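# Press in the gauge pin on the magnet-marked post

## Task

On the checking fixture, find the post that has a yellow magnet on it. Press that post's gauge pin fully in and keep it there for one second; after that the spring is allowed to push it back out. The three other pins must stay untouched, and the magnet must not be moved.

## Robot and tools

Robot: two UR20-type arms, left_arm and right_arm, each ending in a Robotiq 2F-85 two-finger gripper with a camera on the wrist. Both arms work at the same table. Scene frame: the origin sits at table height halfway between the nominal bases, +z points up, +x points out over the table, and left_arm is on the +y side. Calibrated bases: left_arm at (+0.060, +0.928, 0) m, right_arm at (-0.064, -0.817, 0) m, each turned very slightly about z. Each arm reports its hand poses, velocities and targets in its own base frame. Offsets are measured along the axes of that arm's current Hand target. On the gripper, the fingers point along +z and open and close along y. end_effector_position is the point between the pads when they are closed; the fingertips extend about 19 mm past it when closed and about 6 mm when fully open. A camera block sticks out roughly 10 cm toward the gripper's +x.

Row layout, shared by every tool: a single flat list of 18 numbers covering both arms. The first 9 are left_arm dx, dy, dz, rx, ry, rz, then left gripper position, force_limit, speed. The next 9 are the same for right_arm. Every number lies in [-1, 1]. The six pose numbers are an offset, not a pose. They are counted from that arm's Hand target as it was when the action or move began, and they are expressed along that target's own axes. A value of 1.0 means 0.6 m of translation or 180 degrees of rotation. rx, ry, rz together form one rotation vector. Gripper position: +1 is fully open (85 mm), about -0.8 brings the pads together, and -1 closes until something blocks the fingers. force_limit and speed are scaled values; speed runs from about 20 mm/s at -1 to 150 mm/s at +1. An arm with all six pose numbers at 0 holds its Hand target. Always resend the gripper numbers you want kept, because a 0 is read as a real command.

execute_actions(actions, cameras): actions is a list of actions. Each action is a table of up to 15 rows, one row per 1/30 s step; if the table is short, its last row is held for the rest of the 15 steps. Every row counts from the pose at the start of the action, not from the row before it, so sending the same offset twice moves the arm twice. An empty list simply returns the robot state and images. cameras can be cam_left_wrist and/or cam_right_wrist; leave it out for all, or pass [] for none.

move(target, speed, blend, stop_force, zero, blocking, cameras): drives each gripper in a straight line toward the offset given in target, which is one 18-number row or a list of up to 15 rows. Every row counts from the same starting Hand targets. speed is in m/s, from 0.002 to 4.2, default 0.25. blend is a corner radius in m, used with a list of rows. stop_force is in N, from 6 to 120, and ends an arm's path once the wrist sensor feels that much push against the direction of travel. zero (default true) re-zeroes the sensor before the move. blocking=false returns early but cannot be combined with stop_force. The result line move: reports done, off_target, moving, held or fault. move does not avoid obstacles, so keep paths away from each arm's own base.

wait(seconds 0 to 10): runs the scene while the last commands are held. stop: brakes a move that is still running. zoom_image(camera, region [x0,y0,x1,y1] in pixels, at most 504x504): gives a closer look at the latest image; images are 896x504. zero_wrist_force(arm): tares that arm's wrist sensor. finished_scene(scene 1 to 3): ends the scene. read_manual: returns licence texts only.

Reading results: Hand target is the last commanded pose after clipping, and it is where the next offsets start from. The gripper often stops a little short of it; send the remaining distance as an offset. The controller limits commanded orientation to within 32 degrees of the current orientation. Wrist force and torque are given in end-effector axes, and a push against a surface shows up as force coming into the arm. object_status: 0 moving, 1 stopped while opening, 2 stopped while closing on something, 3 reached the requested position. position_measured is in counts: 3 fully open, 230 pads touching. Joint torques include the arm's own weight.

Approach for this job: use the wrist cameras, and zoom in, to find the post with the yellow magnet and its pin. Bring a gripper, fingers closed (position about -0.8 or -1), over the pin along its axis without touching the magnet or the neighbouring pins. Press slowly, using stop_force or small offsets. Hold the pin in for at least a second (wait), then back off, reversing the target past the gripper.

Things to avoid: a force of about 150 N (plus or minus 25) on an arm, or joint torque at its limit (wrist joints 98.4 N m), puts the arm into a 10 s fault stop. The arms are stiff, so even a small overshoot past firm contact can cause a fault. Avoid hard or fast hits, crushing pushes, and contact between the two arms. Nothing may fall off the table. Do not leave arms stretched out or pushing toward unreachable poses, since the motors overheat, and at 85 °C the brakes lock the arm for 30 to 60 s.

Each tool is called after "Emit:" in YAML: its name, and indented under it one key for each argument.

## Session

Emit:
execute_actions:
  actions: []

Scene clock: 0.00 s.
left_arm: end_effector_position=(+0.6452, +0.5338, +0.3687) position_measured=3 object_status=3 end_effector_quat_wxyz=(+0.054, +0.895, -0.431, +0.101) | right_arm: end_effector_position=(+1.0094, -0.4085, +0.1239) position_measured=3 object_status=3 end_effector_quat_wxyz=(+0.497, -0.362, -0.574, -0.541)
Joint positions: left_arm=[0.541 -1.507 2.094 -2.179 -1.799 -1.706] | right_arm=[2.693 -2.576 -1.22 -2.623 2.507 -0.374]
Joint velocities: within noise
Joint torques (N m): no reading
Motor temperatures (°C): left_arm=[24 36 26 39 35 34] | right_arm=[29 36 36 38 34 39]
Wrist force (N): no reading
Wrist torque (N m): no reading
Wrist force, peak (N): no reading
Hand target: left_arm +0.6452, +0.5338, +0.3687; +0.054, +0.895, -0.431, +0.101 | right_arm +1.0094, -0.4085, +0.1239; +0.497, -0.362, -0.574, -0.541
Tool commands: left_gripper/position=+1.0 left_gripper/force_limit=+1.0 left_gripper/speed=+1.0 right_gripper/position=+1.0 right_gripper/force_limit=+1.0 right_gripper/speed=+1.0

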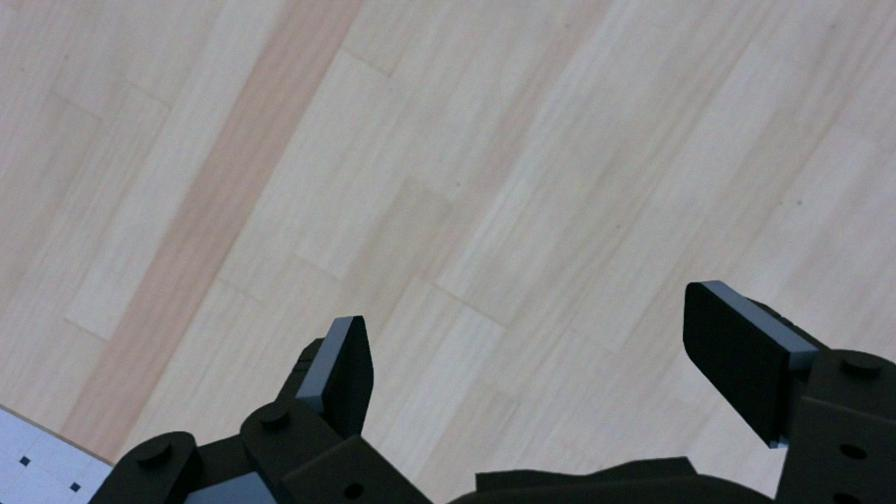

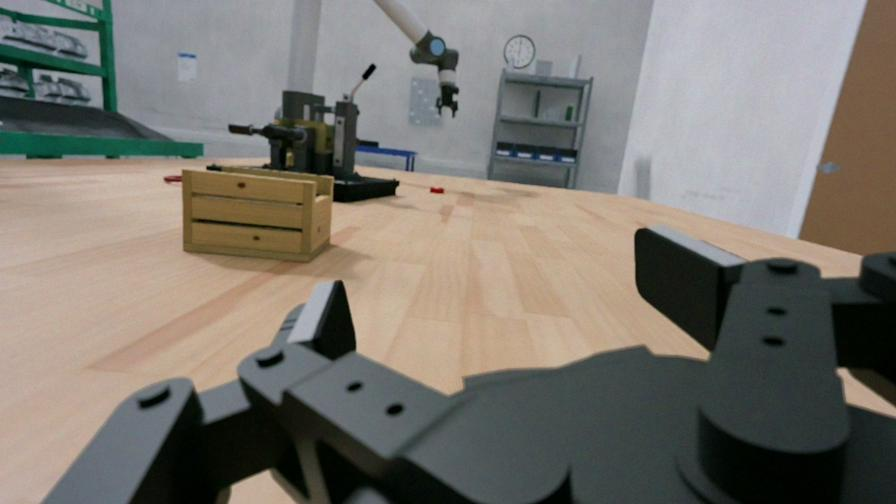

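Emit:
zoom_image:
  camera: "cam_right_wrist"
  region: [150, 50, 470, 270]

Emit:
zoom_image:
  camera: "cam_left_wrist"
  region: [0, 380, 150, 504]

Scaled by 1.575 from the camera's 896x504 image, which has a finer 1280x720 frame.

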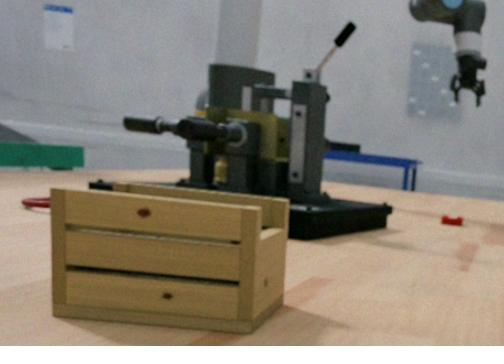

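Scaled by 3.360 from the camera's 896x504 image, which has a finer 1280x720 frame.

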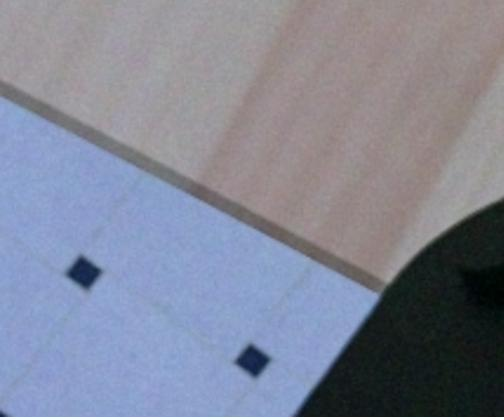

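Emit:
move:
  target: [0,0,-0.3,0,0.15,0,1,1,1, 0.75,0,0.5,0.1,-0.17,0,1,1,1]
  speed: 0.5

Scene clock: 3.13 s.
left_arm: end_effector_position=(+0.6211, +0.5667, +0.5440) position_measured=3 object_status=3 end_effector_quat_wxyz=(+0.153, +0.847, -0.406, +0.307) | right_arm: end_effector_position=(+0.8461, -0.1698, +0.5806) position_measured=3 object_status=3 end_effector_quat_wxyz=(-0.379, +0.410, +0.761, +0.332)
Joint positions: left_arm=[0.757 -1.535 1.934 -1.89 -2.267 -1.461] | right_arm=[2.897 -1.827 -1.609 -2.063 2.37 0.397]
Joint velocities: within noise
Joint torques (N m): left_arm=[19.45 -72.82 -126.42 -5.98 -7.72 1.77] | right_arm=[17.1 138.74 87.78 9.98 -1.55 2.47]
Motor temperatures (°C): left_arm=[24 36 26 39 35 34] | right_arm=[29 36 36 38 34 39]
Wrist force (N): left_arm=[0.6 -0.9 0.6] | right_arm=[-1.3 2.0 0.7]
Wrist torque (N m): left_arm=[-0.03 0.12 0.01] | right_arm=[0.85 0.61 -0.05]
Wrist force, peak (N): left_arm=[0.7 -0.4 1.8] | right_arm=[4.9 2.7 0.8]
Hand target: left_arm +0.6210, +0.5668, +0.5440; +0.153, +0.847, -0.406, +0.307 | right_arm +0.8461, -0.1698, +0.5809; -0.379, +0.410, +0.761, +0.332
Off the commanded pose: left_arm 0.000 m, 0 deg | right_arm 0.000 m, 0 deg.
move: done
camera_calibration:
cam_left_wrist: T_world_to_cam=[[-0.839029, -0.539481, -0.0706487, 0.882107], [-0.481546, 0.796742, -0.365125, 0.0693507], [0.253266, -0.272329, -0.928274, 0.628088], [0, 0, 0, 1]] pos_world=[0.614435, 0.591672, 0.670679]
cam_right_wrist: T_world_to_cam=[[0.94385, 0.318847, 0.0865112, -0.778058], [0.286787, -0.660737, -0.693671, 0.0574298], [-0.164014, 0.679532, -0.715077, 0.797346], [0, 0, 0, 1]] pos_world=[0.848675, -0.255795, 0.677312]

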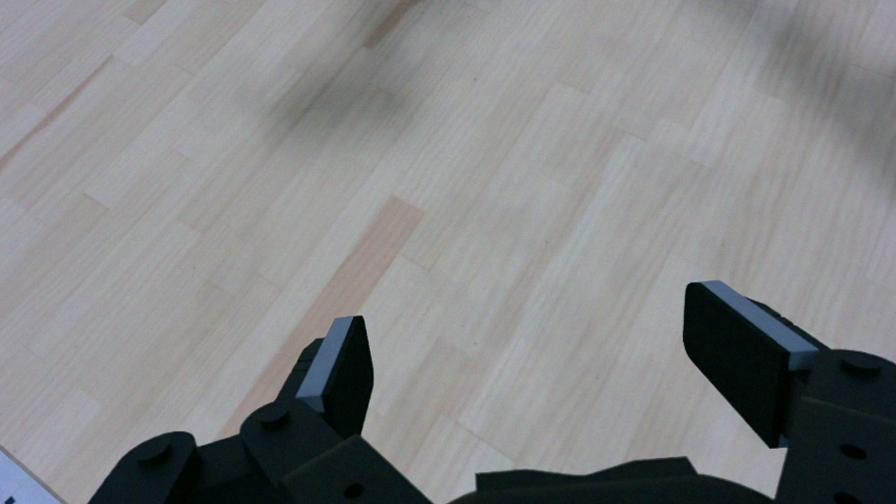

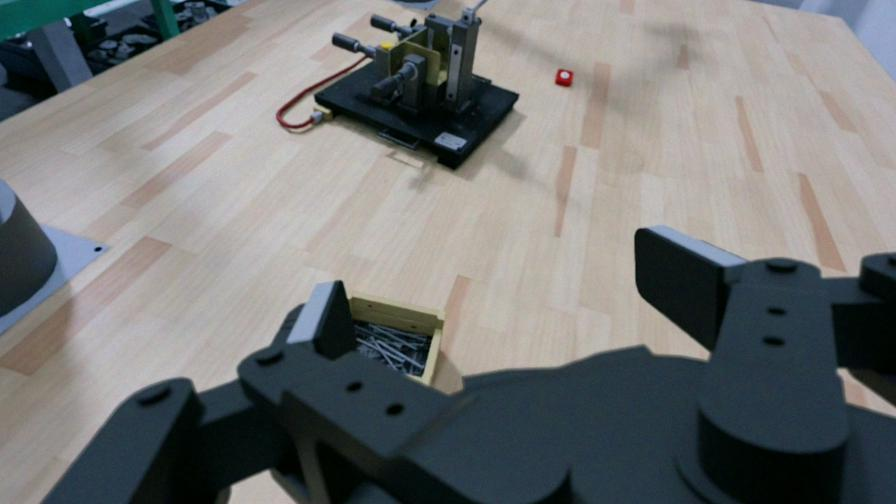

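Emit:
zoom_image:
  camera: "cam_right_wrist"
  region: [270, 0, 590, 180]

Scaled by 1.575 from the camera's 896x504 image, which has a finer 1280x720 frame.

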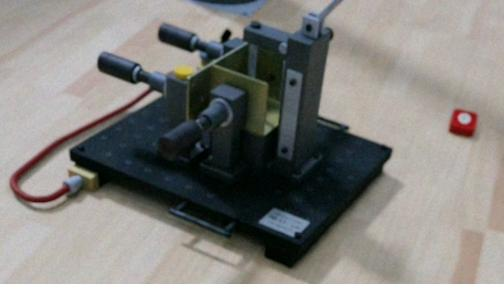

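Emit:
move:
  target: [0,0,0,0,0,0,1,1,1, 0.65,-0.24,0.6,-0.07,0.03,0,1,1,1]
  speed: 0.5
  cameras: ["cam_right_wrist"]

Emit:
zoom_image:
  camera: "cam_right_wrist"
  region: [250, 0, 650, 300]

Scene clock: 6.33 s.
left_arm: end_effector_position=(+0.6211, +0.5668, +0.5440) position_measured=3 object_status=3 end_effector_quat_wxyz=(+0.153, +0.847, -0.406, +0.307) | right_arm: end_effector_position=(+0.4634, +0.2047, +0.7063) position_measured=3 object_status=3 end_effector_quat_wxyz=(-0.367, +0.433, +0.701, +0.432)
Joint positions: left_arm=[0.757 -1.534 1.934 -1.89 -2.267 -1.46] | right_arm=[3.332 -1.118 -2.303 -1.19 2.774 1.367]
Joint velocities: within noise
Joint torques (N m): left_arm=[20.23 -80.1 -96.55 -8.91 -7.45 2.75] | right_arm=[18.06 12.44 91.38 15.78 0.53 6.1]
Motor temperatures (°C): left_arm=[24 36 26 39 35 34] | right_arm=[29 36 36 38 34 39]
Wrist force (N): left_arm=[0.6 -0.9 0.4] | right_arm=[0.6 0.5 1.0]
Wrist torque (N m): left_arm=[-0.04 0.13 0.01] | right_arm=[0.59 0.23 0.05]
Wrist force, peak (N): left_arm=[1.1 -1.2 0.5] | right_arm=[-4.4 3.7 -2.0]
Hand target: left_arm +0.6210, +0.5668, +0.5440; +0.153, +0.847, -0.406, +0.307 | right_arm +0.4634, +0.2048, +0.7063; -0.367, +0.433, +0.701, +0.432
Off the commanded pose: left_arm 0.000 m, 0 deg | right_arm 0.000 m, 0 deg.
move: done
camera_calibration:
cam_right_wrist: T_world_to_cam=[[0.977239, 0.135933, 0.162869, -0.579115], [0.211776, -0.580044, -0.786575, 0.585636], [-0.0124507, 0.803163, -0.595629, 0.390067], [0, 0, 0, 1]] pos_world=[0.446767, 0.105128, 0.787302]
Images, in order (width x height): cam_right_wrist 896x504.

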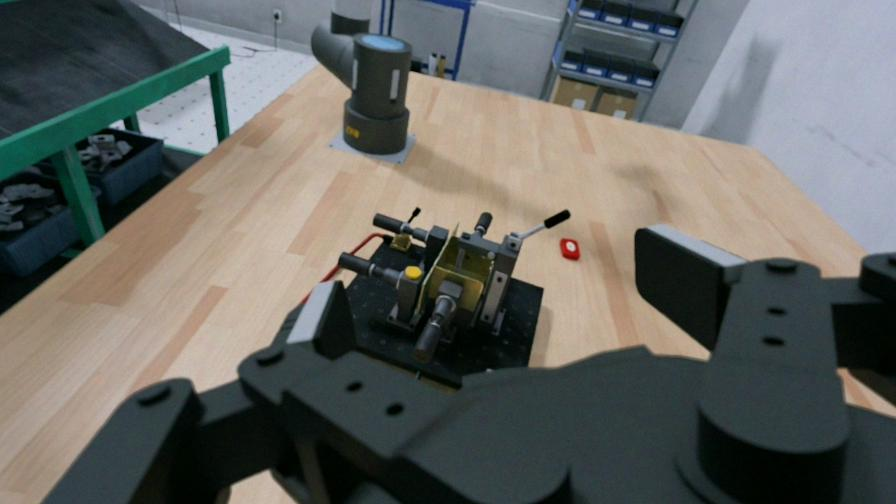

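Scaled by 1.260 from the camera's 896x504 image, which has a finer 1280x720 frame.

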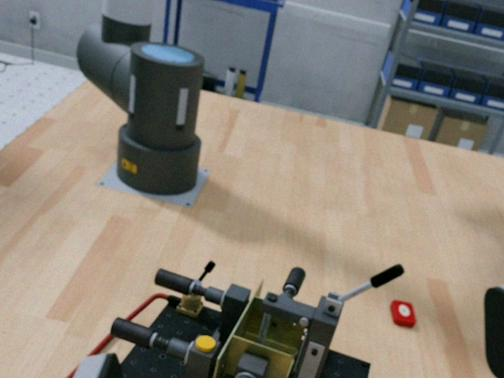

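Emit:
zoom_image:
  camera: "cam_right_wrist"
  region: [300, 190, 600, 390]

Scaled by 1.680 from the camera's 896x504 image, which has a finer 1280x720 frame.

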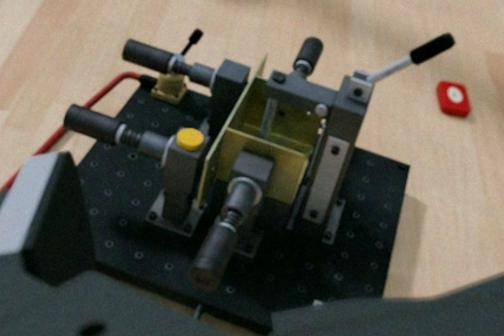

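Emit:
move:
  target: [0,0,0,0,0,0,1,1,1, -0.045,-0.48,1.0,0.287,-0.275,-0.274,-1,-1,1]
  speed: 0.5
  cameras: ["cam_right_wrist"]

Emit:
zoom_image:
  camera: "cam_right_wrist"
  region: [200, 0, 700, 500]

Scene clock: 11.57 s.
left_arm: end_effector_position=(+0.6210, +0.5668, +0.5440) position_measured=3 object_status=3 end_effector_quat_wxyz=(+0.153, +0.847, -0.406, +0.307) | right_arm: end_effector_position=(+0.1225, +0.6781, +0.3850) position_measured=234 object_status=3 end_effector_quat_wxyz=(+0.000, +0.060, +0.998, +0.001)
Joint positions: left_arm=[0.757 -1.534 1.934 -1.89 -2.267 -1.46] | right_arm=[4.829 -1.419 -2.25 -1.042 1.571 1.807]
Joint velocities: within noise
Joint torques (N m): left_arm=[12.91 -82.25 -86.49 -11.73 -6.86 2.81] | right_arm=[16.37 29.4 105.14 5.35 -4.42 -6.48]
Motor temperatures (°C): left_arm=[24 36 26 39 35 34] | right_arm=[29 36 36 38 34 39]
Wrist force (N): left_arm=[0.7 -1.1 0.3] | right_arm=[-1.2 3.3 1.6]
Wrist torque (N m): left_arm=[-0.07 0.11 0.01] | right_arm=[1.61 0.30 -0.45]
Wrist force, peak (N): left_arm=[1.0 -1.2 0.4] | right_arm=[1.9 6.5 4.1]
Hand target: left_arm +0.6210, +0.5668, +0.5440; +0.153, +0.847, -0.406, +0.307 | right_arm +0.1225, +0.6782, +0.3849; +0.000, +0.060, +0.998, +0.001
Off the commanded pose: left_arm 0.000 m, 0 deg | right_arm 0.000 m, 0 deg.
move: done
camera_calibration:
cam_right_wrist: T_world_to_cam=[[0.279948, 0.957335, 0.0716793, -0.69437], [0.91459, -0.288653, 0.283205, -0.0158381], [0.291812, -0.0137255, -0.956377, 0.469791], [0, 0, 0, 1]] pos_world=[0.0717824, 0.666622, 0.503555]
Images, in order (width x height): cam_right_wrist 896x504.

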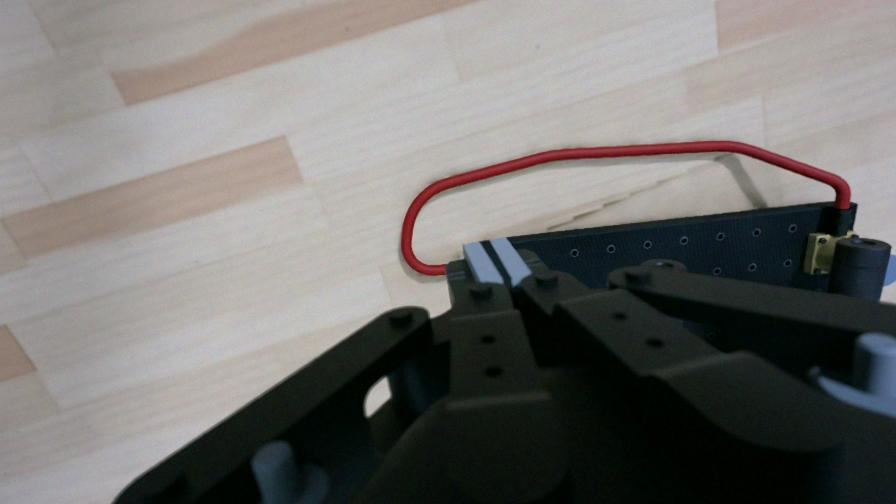

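Scaled by 1.008 from the camera's 896x504 image, which has a finer 1280x720 frame.

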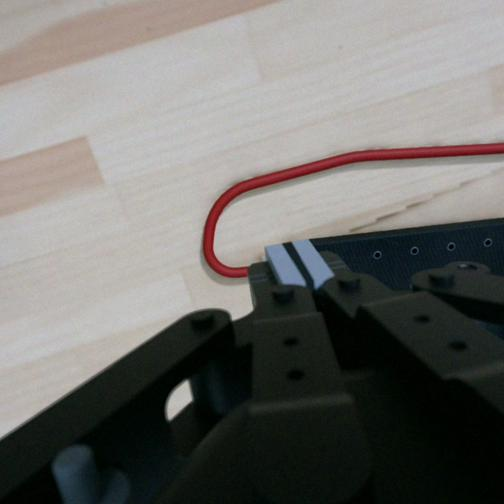

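Emit:
move:
  target: [0.393,0.694,0.388,-0.174,0.144,0.132,1,1,1, 0,0,0,0,0,0,-1,-1,1]
  speed: 0.6
  cameras: []

Emit:
move:
  target: [0.303,0.2,0.81,0,0,0,1,1,1, 0,0,0,0,0,0,-1,-1,1]
  speed: 0.6
  cameras: ["cam_left_wrist"]

Emit:
zoom_image:
  camera: "cam_left_wrist"
  region: [200, 0, 704, 504]

Scene clock: 14.30 s.
left_arm: end_effector_position=(+0.5011, +0.0489, +0.5218) position_measured=3 object_status=3 end_effector_quat_wxyz=(+0.393, +0.587, -0.591, +0.391) | right_arm: end_effector_position=(+0.1225, +0.6782, +0.3849) position_measured=234 object_status=3 end_effector_quat_wxyz=(+0.000, +0.060, +0.998, +0.001)
Joint positions: left_arm=[0.289 -1.798 2.273 -1.439 -2.651 -0.902] | right_arm=[4.83 -1.419 -2.25 -1.042 1.571 1.807]
Joint velocities: within noise
Joint torques (N m): left_arm=[-10.2 -66.23 -72.29 -9.88 -7.8 -5] | right_arm=[16.52 22.8 92.93 7.82 -3.94 -6.87]
Motor temperatures (°C): left_arm=[24 36 26 39 35 34] | right_arm=[29 36 36 37 34 39]
Wrist force (N): left_arm=[1.1 0.1 0.6] | right_arm=[-1.2 3.1 1.5]
Wrist torque (N m): left_arm=[0.20 0.27 -0.06] | right_arm=[1.58 0.29 -0.45]
Wrist force, peak (N): left_arm=[2.0 0.4 5.2] | right_arm=[-1.1 3.5 1.9]
Hand target: left_arm +0.5011, +0.0488, +0.5218; +0.393, +0.586, -0.591, +0.391 | right_arm +0.1225, +0.6782, +0.3849; +0.000, +0.060, +0.998, +0.001
Off the commanded pose: left_arm 0.000 m, 0 deg | right_arm 0.000 m, 0 deg.
move: done
No camera images: "cameras" was empty.

Scene clock: 16.53 s.
left_arm: end_effector_position=(+0.3774, -0.4688, +0.5013) position_measured=3 object_status=3 end_effector_quat_wxyz=(+0.393, +0.586, -0.591, +0.390) | right_arm: end_effector_position=(+0.1225, +0.6782, +0.3849) position_measured=234 object_status=3 end_effector_quat_wxyz=(+0.000, +0.060, +0.998, +0.001)
Joint positions: left_arm=[-0.906 -1.728 2.687 -3.609 -2.182 -2.842] | right_arm=[4.83 -1.419 -2.25 -1.042 1.571 1.807]
Joint velocities: within noise
Joint torques (N m): left_arm=[-24.34 0.23 -42.92 -12.77 2.78 -4.17] | right_arm=[16.91 28.14 85.42 9.42 -4.01 -6.21]
Motor temperatures (°C): left_arm=[24 36 26 39 35 34] | right_arm=[29 36 36 37 34 39]
Wrist force (N): left_arm=[0.7 -0.4 0.8] | right_arm=[-0.9 3.2 1.5]
Wrist torque (N m): left_arm=[0.12 0.37 -0.14] | right_arm=[1.60 0.24 -0.45]
Wrist force, peak (N): left_arm=[3.7 -2.9 4.9] | right_arm=[-1.1 3.4 1.9]
Hand target: left_arm +0.3774, -0.4688, +0.5013; +0.393, +0.586, -0.591, +0.391 | right_arm +0.1225, +0.6782, +0.3849; +0.000, +0.060, +0.998, +0.001
Off the commanded pose: left_arm 0.000 m, 0 deg | right_arm 0.000 m, 0 deg.
move: done
camera_calibration:
cam_left_wrist: T_world_to_cam=[[-0.991115, 0.0605132, -0.118448, 0.478687], [0.128991, 0.65453, -0.744951, 0.654874], [0.0324482, -0.75361, -0.65652, 0.0895954], [0, 0, 0, 1]] pos_world=[0.387053, -0.390082, 0.603369]
Images, in order (width x height): cam_left_wrist 896x504.

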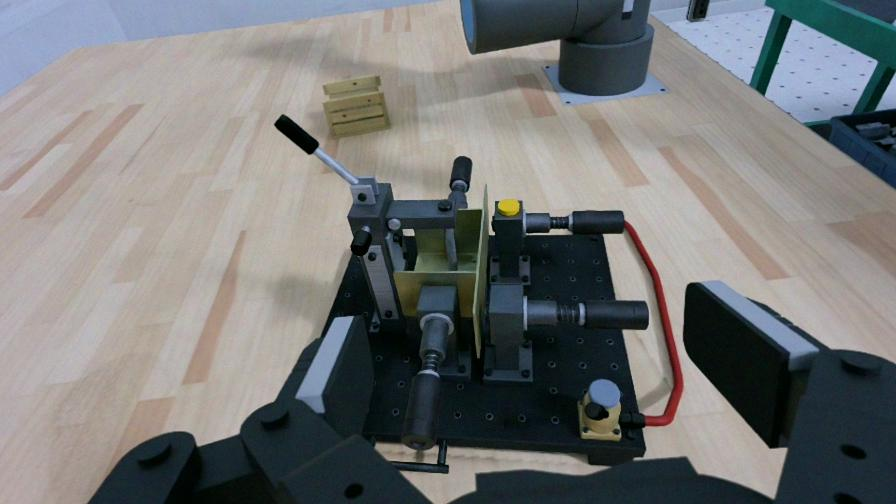

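Scaled by 1.000.

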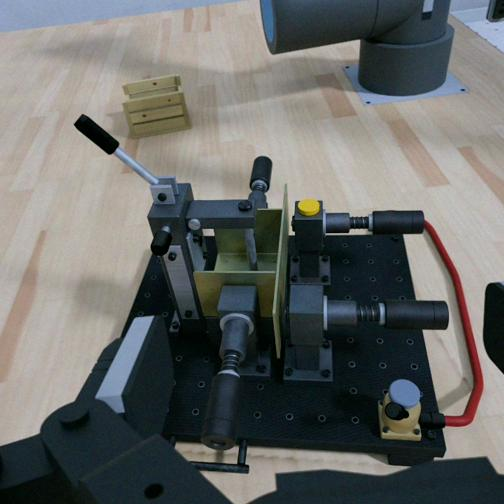

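Emit:
move:
  target: [0,0,0,0,0,0,1,1,1, -0.039,0.268,0.342,0,0,0.022,-1,-1,1]
  speed: 0.3
  cameras: ["cam_left_wrist"]

Emit:
zoom_image:
  camera: "cam_left_wrist"
  region: [440, 100, 760, 340]

Scene clock: 19.17 s.
left_arm: end_effector_position=(+0.3774, -0.4688, +0.5013) position_measured=3 object_status=3 end_effector_quat_wxyz=(+0.393, +0.586, -0.591, +0.391) | right_arm: end_effector_position=(+0.1648, +0.8352, +0.1800) position_measured=234 object_status=3 end_effector_quat_wxyz=(+0.000, +0.094, +0.996, +0.001)
Joint positions: left_arm=[-0.906 -1.728 2.687 -3.609 -2.182 -2.842] | right_arm=[4.756 -1.804 -2.21 -0.696 1.571 1.803]
Joint velocities: within noise
Joint torques (N m): left_arm=[-19.26 -1.87 -51.21 -11.13 3.92 -4.44] | right_arm=[-19.19 95.74 86.14 15.48 5.97 -2.11]
Motor temperatures (°C): left_arm=[24 36 26 39 35 34] | right_arm=[29 36 36 37 34 39]
Wrist force (N): left_arm=[0.9 -0.4 0.5] | right_arm=[-1.8 3.4 1.6]
Wrist torque (N m): left_arm=[0.12 0.34 -0.13] | right_arm=[1.88 0.46 -0.39]
Wrist force, peak (N): left_arm=[1.1 -0.4 0.7] | right_arm=[-1.5 5.4 4.6]
Hand target: left_arm +0.3774, -0.4688, +0.5013; +0.393, +0.586, -0.591, +0.391 | right_arm +0.1648, +0.8353, +0.1799; +0.000, +0.094, +0.996, +0.001
Off the commanded pose: left_arm 0.000 m, 0 deg | right_arm 0.000 m, 0 deg.
move: done
camera_calibration:
cam_left_wrist: T_world_to_cam=[[-0.991124, 0.0603645, -0.118448, 0.478633], [0.128896, 0.65449, -0.745002, 0.654927], [0.0325516, -0.753657, -0.656462, 0.0895013], [0, 0, 0, 1]] pos_world=[0.387053, -0.390082, 0.603369]
Images, in order (width x height): cam_left_wrist 896x504.

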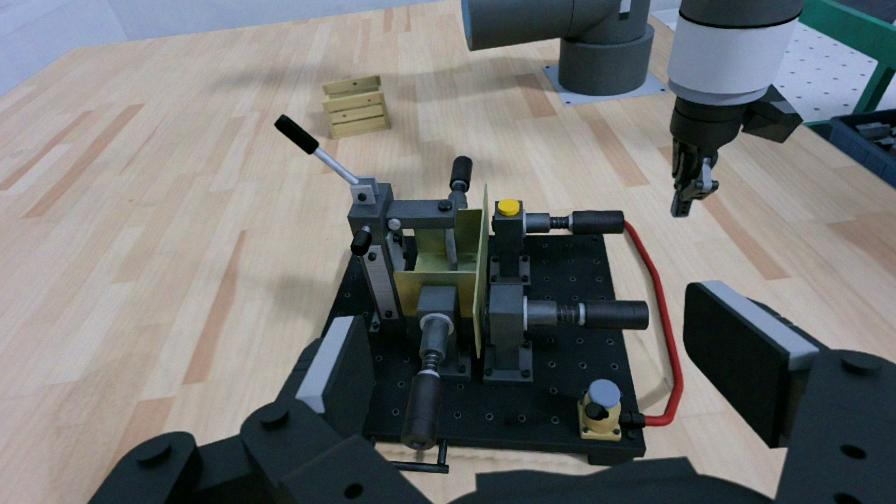

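Scaled by 1.575 from the camera's 896x504 image, which has a finer 1280x720 frame.

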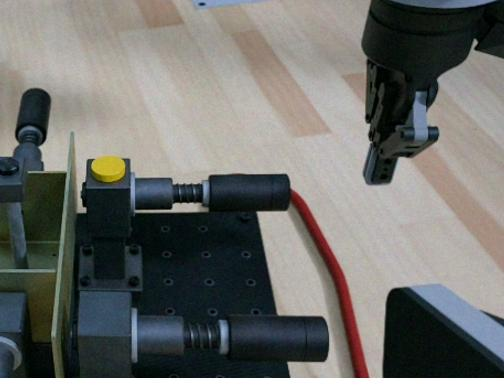

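Emit:
move:
  target: [0.39,0.2,0.286,0,-0.222,0,1,1,1, 0,0,0,0,0,0,-1,-1,1]
  speed: 0.4
  cameras: ["cam_left_wrist"]

Emit:
zoom_image:
  camera: "cam_left_wrist"
  region: [440, 100, 760, 340]

Scene clock: 21.80 s.
left_arm: end_effector_position=(+0.2555, -0.7167, +0.6505) position_measured=3 object_status=3 end_effector_quat_wxyz=(+0.167, +0.685, -0.690, +0.167) | right_arm: end_effector_position=(+0.1648, +0.8353, +0.1799) position_measured=234 object_status=3 end_effector_quat_wxyz=(+0.000, +0.094, +0.996, +0.001)
Joint positions: left_arm=[-1.475 -1.881 2.131 -2.295 -1.617 -3.049] | right_arm=[4.756 -1.804 -2.21 -0.696 1.571 1.803]
Joint velocities: within noise
Joint torques (N m): left_arm=[-18.89 -3.96 -129.5 -7.68 5.05 -4.55] | right_arm=[-17.23 90.06 72.59 12.76 5.04 -6.84]
Motor temperatures (°C): left_arm=[24 36 26 39 35 34] | right_arm=[29 36 36 37 34 39]
Wrist force (N): left_arm=[-0.3 -0.8 0.1] | right_arm=[-2.0 3.5 1.4]
Wrist torque (N m): left_arm=[-0.10 0.24 -0.01] | right_arm=[1.91 0.48 -0.38]
Wrist force, peak (N): left_arm=[5.3 1.5 0.0] | right_arm=[-2.2 3.8 1.5]
Hand target: left_arm +0.2555, -0.7167, +0.6506; +0.167, +0.685, -0.690, +0.167 | right_arm +0.1648, +0.8353, +0.1799; +0.000, +0.094, +0.996, +0.001
Off the commanded pose: left_arm 0.000 m, 0 deg | right_arm 0.000 m, 0 deg.
move: done
camera_calibration:
cam_left_wrist: T_world_to_cam=[[-0.990746, 0.123279, -0.0567866, 0.395239], [0.130552, 0.979995, -0.15022, 0.789897], [0.0371316, -0.156243, -0.98702, 0.646631], [0, 0, 0, 1]] pos_world=[0.264449, -0.721789, 0.77934]
Images, in order (width x height): cam_left_wrist 896x504.

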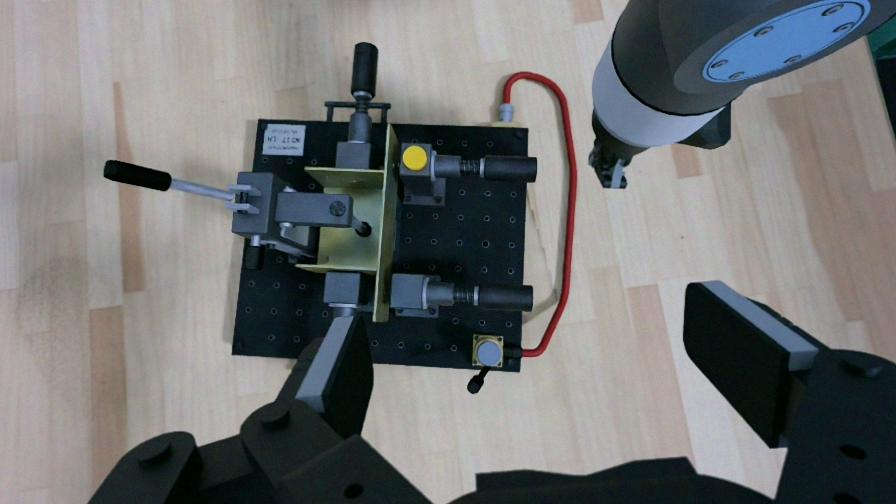

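Scaled by 1.575 from the camera's 896x504 image, which has a finer 1280x720 frame.

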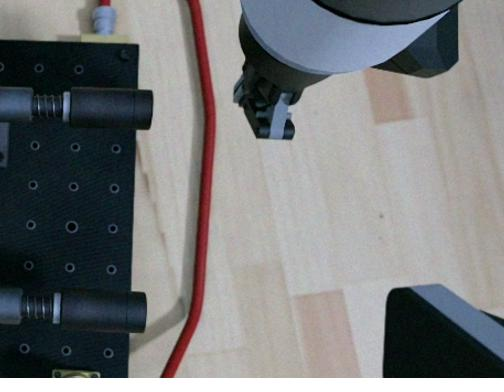

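Emit:
zoom_image:
  camera: "cam_left_wrist"
  region: [560, 120, 660, 220]

Scaled by 5.040 from the camera's 896x504 image, which has a finer 1280x720 frame.

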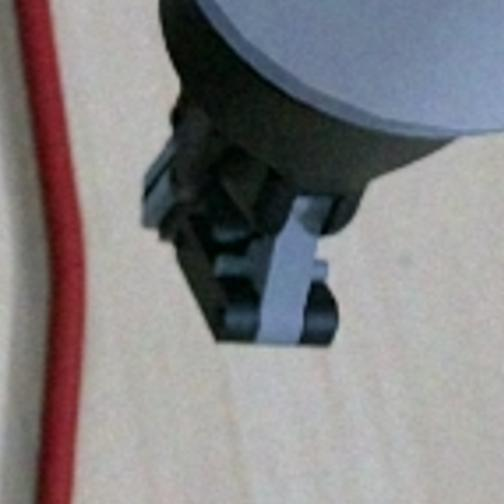

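Emit:
move:
  target: [0,0,0,0,0,0,1,1,1, -0.067,0.022,0.022,0,0,0,-1,-1,1]
  speed: 0.2
  cameras: ["cam_left_wrist"]

Emit:
zoom_image:
  camera: "cam_left_wrist"
  region: [480, 100, 640, 220]

Scene clock: 24.63 s.
left_arm: end_effector_position=(+0.2555, -0.7167, +0.6506) position_measured=3 object_status=3 end_effector_quat_wxyz=(+0.167, +0.685, -0.690, +0.167) | right_arm: end_effector_position=(+0.2066, +0.8407, +0.1667) position_measured=234 object_status=3 end_effector_quat_wxyz=(+0.000, +0.094, +0.996, +0.001)
Joint positions: left_arm=[-1.475 -1.881 2.131 -2.295 -1.617 -3.049] | right_arm=[4.706 -1.833 -2.198 -0.681 1.571 1.753]
Joint velocities: within noise
Joint torques (N m): left_arm=[-17.59 -3.46 -113.44 -10.42 4.28 -4.46] | right_arm=[-12.8 98.02 86.61 15.05 2.29 -6.55]
Motor temperatures (°C): left_arm=[24 36 26 39 35 34] | right_arm=[29 36 36 37 34 39]
Wrist force (N): left_arm=[-0.1 -0.9 0.0] | right_arm=[-1.2 3.9 1.4]
Wrist torque (N m): left_arm=[-0.10 0.20 -0.01] | right_arm=[1.99 0.39 -0.40]
Wrist force, peak (N): left_arm=[-0.3 -1.1 0.2] | right_arm=[-2.9 4.1 1.7]
Hand target: left_arm +0.2555, -0.7167, +0.6506; +0.167, +0.685, -0.690, +0.167 | right_arm +0.2067, +0.8408, +0.1667; +0.000, +0.094, +0.996, +0.001
Off the commanded pose: left_arm 0.000 m, 0 deg | right_arm 0.000 m, 0 deg.
move: done
camera_calibration:
cam_left_wrist: T_world_to_cam=[[-0.990746, 0.123286, -0.0567751, 0.395253], [0.130553, 0.98001, -0.150123, 0.789945], [0.0371321, -0.156145, -0.987036, 0.646796], [0, 0, 0, 1]] pos_world=[0.264449, -0.721889, 0.77944]
Images, in order (width x height): cam_left_wrist 896x504.

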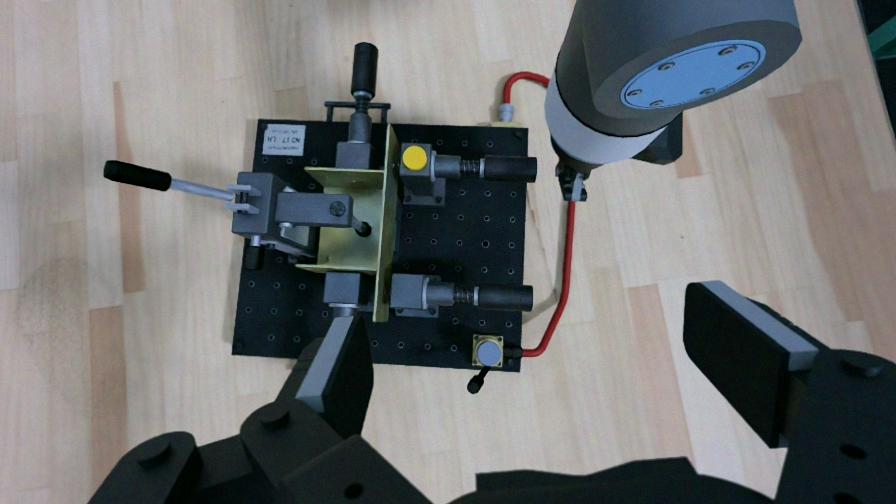

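Scaled by 3.150 from the camera's 896x504 image, which has a finer 1280x720 frame.

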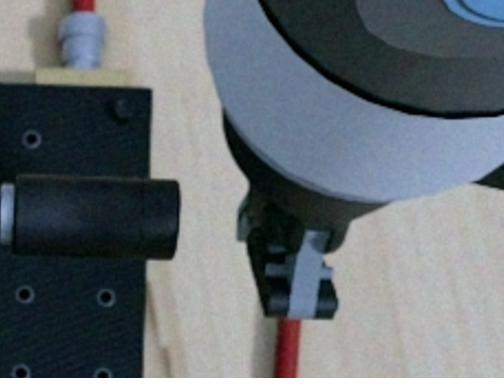

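Emit:
move:
  target: [0,0,0,0,0,0,1,1,1, -0.15,0.0035,0,0,0,0,-1,-1,1]
  speed: 0.03
  stop_force: 50
  cameras: ["cam_left_wrist"]

Emit:
zoom_image:
  camera: "cam_left_wrist"
  region: [400, 100, 600, 220]

Scene clock: 28.10 s.
left_arm: end_effector_position=(+0.2555, -0.7167, +0.6506) position_measured=3 object_status=3 end_effector_quat_wxyz=(+0.167, +0.685, -0.690, +0.167) | right_arm: end_effector_position=(+0.2527, +0.8331, +0.1666) position_measured=234 object_status=3 end_effector_quat_wxyz=(+0.000, +0.094, +0.996, +0.001)
Joint positions: left_arm=[-1.475 -1.881 2.131 -2.295 -1.617 -3.049] | right_arm=[4.651 -1.837 -2.191 -0.683 1.571 1.698]
Joint velocities: within noise
Joint torques (N m): left_arm=[-17.69 0.98 -96.43 -8.44 4.06 -4.25] | right_arm=[-18.49 133.25 56.5 11.81 -8.78 4.74]
Motor temperatures (°C): left_arm=[24 36 26 39 35 34] | right_arm=[29 36 36 37 34 39]
Wrist force (N): left_arm=[0.0 -1.0 0.3] | right_arm=[41.4 6.6 0.7]
Wrist torque (N m): left_arm=[-0.14 0.18 -0.01] | right_arm=[2.15 0.01 -0.61]
Wrist force, peak (N): left_arm=[-0.1 -1.1 0.0] | right_arm=[129.3 -13.8 -4.1]
Hand target: left_arm +0.2555, -0.7167, +0.6506; +0.167, +0.685, -0.690, +0.167 | right_arm +0.2527, +0.8331, +0.1666; +0.000, +0.094, +0.996, +0.001 (not the last commanded pose)
Off the commanded pose: left_arm 0.000 m, 0 deg | right_arm 0.043 m, 0 deg.
move: contact (right_arm)
camera_calibration:
cam_left_wrist: T_world_to_cam=[[-0.990746, 0.123286, -0.0567751, 0.395253], [0.130553, 0.98001, -0.150123, 0.789945], [0.0371321, -0.156145, -0.987036, 0.646796], [0, 0, 0, 1]] pos_world=[0.264449, -0.721889, 0.77944]
Images, in order (width x height): cam_left_wrist 896x504.

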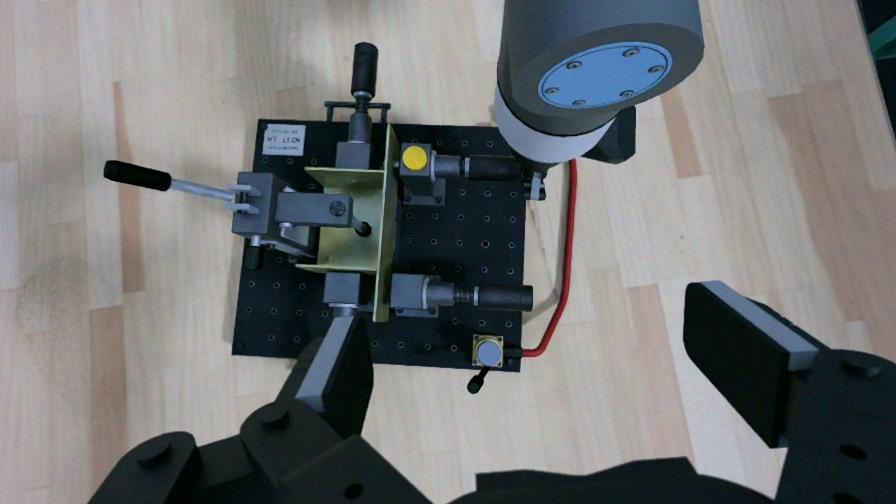

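Scaled by 2.520 from the camera's 896x504 image, which has a finer 1280x720 frame.

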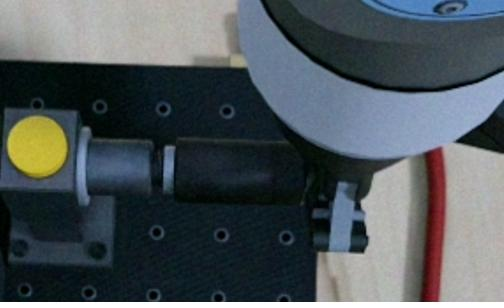

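Emit:
wait:
  seconds: 1.0
  cameras: []

Emit:
move:
  target: [0,0,0,0,0,0,1,1,1, 0.1,0,0,0,0,0,-1,-1,1]
  speed: 0.05
  cameras: ["cam_left_wrist"]

Scene clock: 29.40 s.
left_arm: end_effector_position=(+0.2555, -0.7167, +0.6506) position_measured=3 object_status=3 end_effector_quat_wxyz=(+0.167, +0.685, -0.690, +0.167) | right_arm: end_effector_position=(+0.2527, +0.8331, +0.1666) position_measured=234 object_status=3 end_effector_quat_wxyz=(+0.000, +0.094, +0.996, +0.001)
Joint positions: left_arm=[-1.475 -1.881 2.131 -2.295 -1.617 -3.049] | right_arm=[4.651 -1.837 -2.191 -0.683 1.571 1.698]
Joint velocities: within noise
Joint torques (N m): left_arm=[-19.28 -8.14 -89.35 -8.73 4.64 -4.84] | right_arm=[-16.94 137.36 56.55 8.47 -7.5 5.37]
Motor temperatures (°C): left_arm=[24 36 26 39 35 34] | right_arm=[29 36 36 37 34 39]
Wrist force (N): left_arm=[-0.1 -0.8 0.2] | right_arm=[39.4 6.7 1.2]
Wrist torque (N m): left_arm=[-0.09 0.20 -0.01] | right_arm=[2.12 0.02 -0.60]
Wrist force, peak (N): left_arm=[-0.3 -1.1 0.0] | right_arm=[41.0 6.6 1.0]
Hand target: left_arm +0.2555, -0.7167, +0.6506; +0.167, +0.685, -0.690, +0.167 | right_arm +0.2527, +0.8331, +0.1666; +0.000, +0.094, +0.996, +0.001 (not the last commanded pose)
Tool commands: left_gripper/position=+1.0 left_gripper/force_limit=+1.0 left_gripper/speed=+1.0 right_gripper/position=-1.0 right_gripper/force_limit=-1.0 right_gripper/speed=+1.0
Off the commanded pose: left_arm 0.000 m, 0 deg | right_arm 0.043 m, 0 deg.
wait: 1.00 s; at rest from the start
No camera images: "cameras" was empty.

Scene clock: 30.97 s.
left_arm: end_effector_position=(+0.2555, -0.7167, +0.6506) position_measured=3 object_status=3 end_effector_quat_wxyz=(+0.167, +0.685, -0.690, +0.167) | right_arm: end_effector_position=(+0.1939, +0.8443, +0.1667) position_measured=234 object_status=3 end_effector_quat_wxyz=(+0.000, +0.094, +0.996, +0.001)
Joint positions: left_arm=[-1.475 -1.881 2.131 -2.295 -1.617 -3.049] | right_arm=[4.721 -1.833 -2.197 -0.681 1.571 1.768]
Joint velocities: within noise
Joint torques (N m): left_arm=[-20.02 -2.63 -91.14 -8.86 3.89 -3.62] | right_arm=[23.63 135.94 60.35 15.21 -4.74 4.8]
Motor temperatures (°C): left_arm=[24 36 26 39 35 34] | right_arm=[28 36 36 37 34 39]
Wrist force (N): left_arm=[0.0 -0.6 0.1] | right_arm=[0.4 3.8 7.5]
Wrist torque (N m): left_arm=[-0.06 0.19 -0.01] | right_arm=[1.98 0.08 -0.40]
Wrist force, peak (N): left_arm=[0.2 -1.3 0.2] | right_arm=[38.4 6.2 1.1]
Hand target: left_arm +0.2555, -0.7167, +0.6506; +0.167, +0.685, -0.690, +0.167 | right_arm +0.1937, +0.8443, +0.1667; +0.000, +0.094, +0.996, +0.001
Off the commanded pose: left_arm 0.000 m, 0 deg | right_arm 0.000 m, 0 deg.
move: done
camera_calibration:
cam_left_wrist: T_world_to_cam=[[-0.990746, 0.123289, -0.0567573, 0.395241], [0.130549, 0.980027, -0.150012, 0.789873], [0.0371289, -0.156034, -0.987054, 0.646892], [0, 0, 0, 1]] pos_world=[0.264449, -0.721889, 0.77944]
Images, in order (width x height): cam_left_wrist 896x504.

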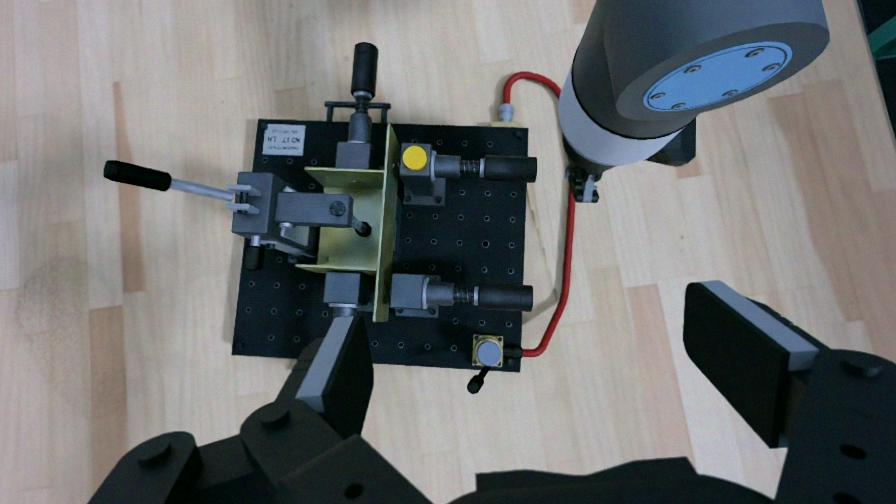

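Emit:
move:
  target: [0,0,0,0,0,0,1,1,1, -0.15,0.0035,0,0,0,0,-1,-1,1]
  speed: 0.03
  stop_force: 8
  cameras: []

Emit:
move:
  target: [0,0,0,0,0,0,1,1,1, -0.15,0.0035,0,0,0,0,-1,-1,1]
  speed: 0.015
  stop_force: 60
  zero: false
  cameras: []

Scene clock: 34.00 s.
left_arm: end_effector_position=(+0.2555, -0.7167, +0.6506) position_measured=3 object_status=3 end_effector_quat_wxyz=(+0.167, +0.685, -0.690, +0.167) | right_arm: end_effector_position=(+0.2341, +0.8376, +0.1666) position_measured=234 object_status=3 end_effector_quat_wxyz=(+0.000, +0.094, +0.996, +0.001)
Joint positions: left_arm=[-1.475 -1.881 2.131 -2.295 -1.617 -3.049] | right_arm=[4.673 -1.836 -2.192 -0.682 1.571 1.72]
Joint velocities: within noise
Joint torques (N m): left_arm=[-15.65 -5.8 -93.75 -9.55 3.09 -4.15] | right_arm=[13.93 133.59 58.11 13.39 0.77 4.68]
Motor temperatures (°C): left_arm=[24 36 26 39 35 34] | right_arm=[28 36 36 37 34 39]
Wrist force (N): left_arm=[0.2 -1.0 -0.1] | right_arm=[6.5 5.7 8.5]
Wrist torque (N m): left_arm=[-0.13 0.14 -0.01] | right_arm=[2.12 0.01 -0.45]
Wrist force, peak (N): left_arm=[0.0 -1.1 0.1] | right_arm=[6.4 5.9 8.6]
Hand target: left_arm +0.2555, -0.7167, +0.6506; +0.167, +0.685, -0.690, +0.167 | right_arm +0.2341, +0.8376, +0.1667; +0.000, +0.094, +0.996, +0.001 (not the last commanded pose)
Off the commanded pose: left_arm 0.000 m, 0 deg | right_arm 0.049 m, 0 deg.
move: contact (right_arm)
No camera images: "cameras" was empty.

Scene clock: 36.40 s.
left_arm: end_effector_position=(+0.2555, -0.7167, +0.6506) position_measured=3 object_status=3 end_effector_quat_wxyz=(+0.167, +0.685, -0.690, +0.167) | right_arm: end_effector_position=(+0.2531, +0.8344, +0.1666) position_measured=234 object_status=3 end_effector_quat_wxyz=(+0.000, +0.094, +0.996, +0.001)
Joint positions: left_arm=[-1.475 -1.881 2.131 -2.295 -1.617 -3.049] | right_arm=[4.65 -1.838 -2.189 -0.683 1.571 1.697]
Joint velocities: within noise
Joint torques (N m): left_arm=[-15.59 -1.74 -92.42 -9.67 3.32 -4.16] | right_arm=[-25.15 129.11 54.43 14.4 -22.76 4.74]
Motor temperatures (°C): left_arm=[24 36 26 39 35 34] | right_arm=[28 36 36 37 34 39]
Wrist force (N): left_arm=[0.0 -0.8 0.0] | right_arm=[56.8 -1.3 -0.2]
Wrist torque (N m): left_arm=[-0.10 0.18 -0.01] | right_arm=[2.09 -0.53 -0.54]
Wrist force, peak (N): left_arm=[-0.2 -1.1 0.0] | right_arm=[89.6 -9.1 2.2]
Hand target: left_arm +0.2555, -0.7167, +0.6506; +0.167, +0.685, -0.690, +0.167 | right_arm +0.2531, +0.8344, +0.1666; +0.000, +0.094, +0.996, +0.001 (not the last commanded pose)
Off the commanded pose: left_arm 0.000 m, 0 deg | right_arm 0.071 m, 0 deg.
move: contact (right_arm)
No camera images: "cameras" was empty.

Emit:
move:
  target:
    - [0,0,0,0,0,0,1,1,1, 0.1,0,0,0,0,0,-1,-1,1]
    - [0.028,-0.242,-0.117,0,0,0,1,1,1, 0.1,0,-0.35,0,0,0,-1,-1,1]
  speed: [0.06,0.3]
  cameras: ["cam_left_wrist"]

Scene clock: 42.20 s.
left_arm: end_effector_position=(+0.4006, -0.7005, +0.7208) position_measured=3 object_status=3 end_effector_quat_wxyz=(+0.167, +0.685, -0.690, +0.167) | right_arm: end_effector_position=(+0.1942, +0.8454, +0.3765) position_measured=234 object_status=3 end_effector_quat_wxyz=(+0.000, +0.094, +0.996, +0.001)
Joint positions: left_arm=[-1.238 -1.822 1.989 -2.19 -1.723 -2.837] | right_arm=[4.72 -1.645 -2.05 -1.016 1.571 1.767]
Joint velocities: within noise
Joint torques (N m): left_arm=[17.15 -25.01 -131.06 -8.12 -5.58 3] | right_arm=[18.25 108.48 106.51 5.7 -1.81 3.97]
Motor temperatures (°C): left_arm=[24 36 26 39 35 34] | right_arm=[28 36 36 37 34 39]
Wrist force (N): left_arm=[0.2 -0.2 -0.2] | right_arm=[-0.5 1.8 7.1]
Wrist torque (N m): left_arm=[0.05 0.12 -0.07] | right_arm=[1.37 0.20 -0.46]
Wrist force, peak (N): left_arm=[0.2 -3.3 -1.5] | right_arm=[56.5 -1.2 -0.3]
Hand target: left_arm +0.4007, -0.7005, +0.7208; +0.167, +0.685, -0.690, +0.167 | right_arm +0.1942, +0.8454, +0.3767; +0.000, +0.094, +0.996, +0.001
Off the commanded pose: left_arm 0.000 m, 0 deg | right_arm 0.000 m, 0 deg.
move: done
camera_calibration:
cam_left_wrist: T_world_to_cam=[[-0.990746, 0.123289, -0.0567573, 0.540986], [0.130549, 0.980027, -0.150012, 0.765585], [0.0371289, -0.156034, -0.987054, 0.713324], [0, 0, 0, 1]] pos_world=[0.409549, -0.705689, 0.84964]
Images, in order (width x height): cam_left_wrist 896x504.

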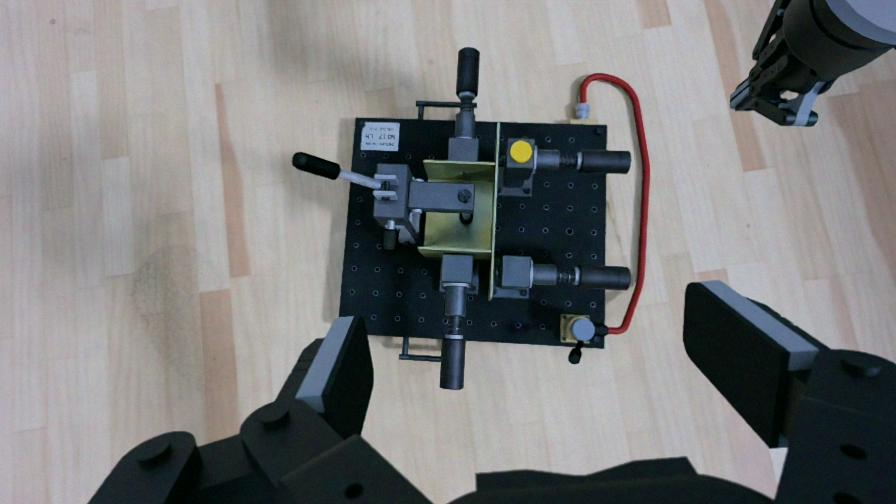

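Emit:
move:
  target:
    - [-0.82,-0.083,-0.234,0,0.19,0,1,1,1, 0,0,0,0,0,0,-1,-1,1]
    - [-0.82,-0.083,-0.234,0,0.19,0,1,1,1, -0.503,0.671,0,0,0,0.503,-1,-1,1]
    - [-0.82,-0.083,-0.234,0,0.19,0,1,1,1, -0.503,0.671,0.35,0,0,0.503,-1,-1,1]
  speed: [0.5,0.5,0.3]
  cameras: ["cam_left_wrist"]

Emit:
zoom_image:
  camera: "cam_left_wrist"
  region: [300, 100, 620, 320]

Scene clock: 47.47 s.
left_arm: end_effector_position=(+0.4542, -0.1993, +0.6201) position_measured=3 object_status=3 end_effector_quat_wxyz=(+0.362, +0.605, -0.610, +0.361) | right_arm: end_effector_position=(+0.5661, +1.1845, +0.1671) position_measured=234 object_status=3 end_effector_quat_wxyz=(-0.001, +0.774, +0.634, +0.000)
Joint positions: left_arm=[-0.237 -2.051 2.448 -2.366 -2.597 -2.027] | right_arm=[4.42 -2.24 -1.498 -0.974 1.572 3.047]
Joint velocities: within noise
Joint torques (N m): left_arm=[19.61 35.21 -109.4 -10.01 -8.44 1.86] | right_arm=[-10.68 186.49 75.3 15.74 -3.66 1.82]
Motor temperatures (°C): left_arm=[24 36 26 39 35 34] | right_arm=[28 36 36 37 34 39]
Wrist force (N): left_arm=[0.9 -0.2 0.3] | right_arm=[-0.8 2.4 7.9]
Wrist torque (N m): left_arm=[0.15 0.23 -0.07] | right_arm=[1.43 0.38 -0.49]
Wrist force, peak (N): left_arm=[5.6 -0.2 1.2] | right_arm=[-0.9 2.5 11.6]
Hand target: left_arm +0.4542, -0.1993, +0.6201; +0.362, +0.605, -0.610, +0.361 | right_arm +0.5661, +1.1845, +0.1669; -0.001, +0.774, +0.634, +0.000
Off the commanded pose: left_arm 0.000 m, 0 deg | right_arm 0.000 m, 0 deg.
move: done
camera_calibration:
cam_left_wrist: T_world_to_cam=[[-0.991038, 0.0719162, -0.112569, 0.551053], [0.129403, 0.725963, -0.67545, 0.527955], [0.0331453, -0.683964, -0.728763, 0.426668], [0, 0, 0, 1]] pos_world=[0.463653, -0.13108, 0.729579]
Images, in order (width x height): cam_left_wrist 896x504.

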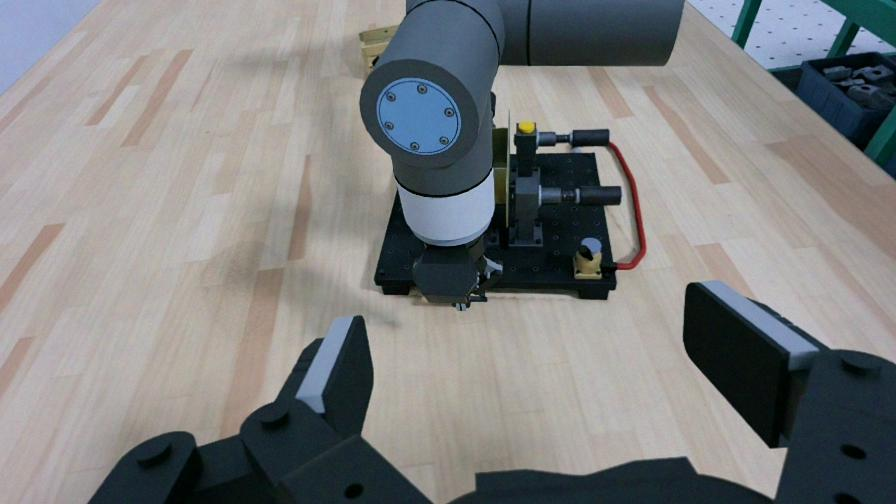

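Scaled by 1.575 from the camera's 896x504 image, which has a finer 1280x720 frame.

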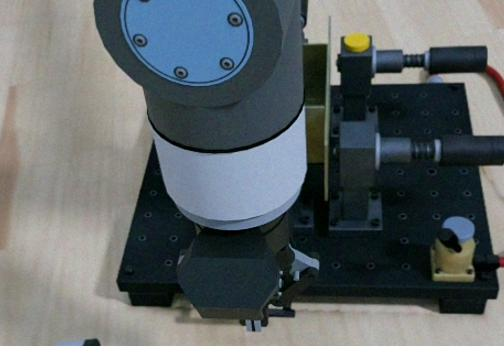

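Emit:
finished_scene:
  scene: 1

The scene is finished: the task was done.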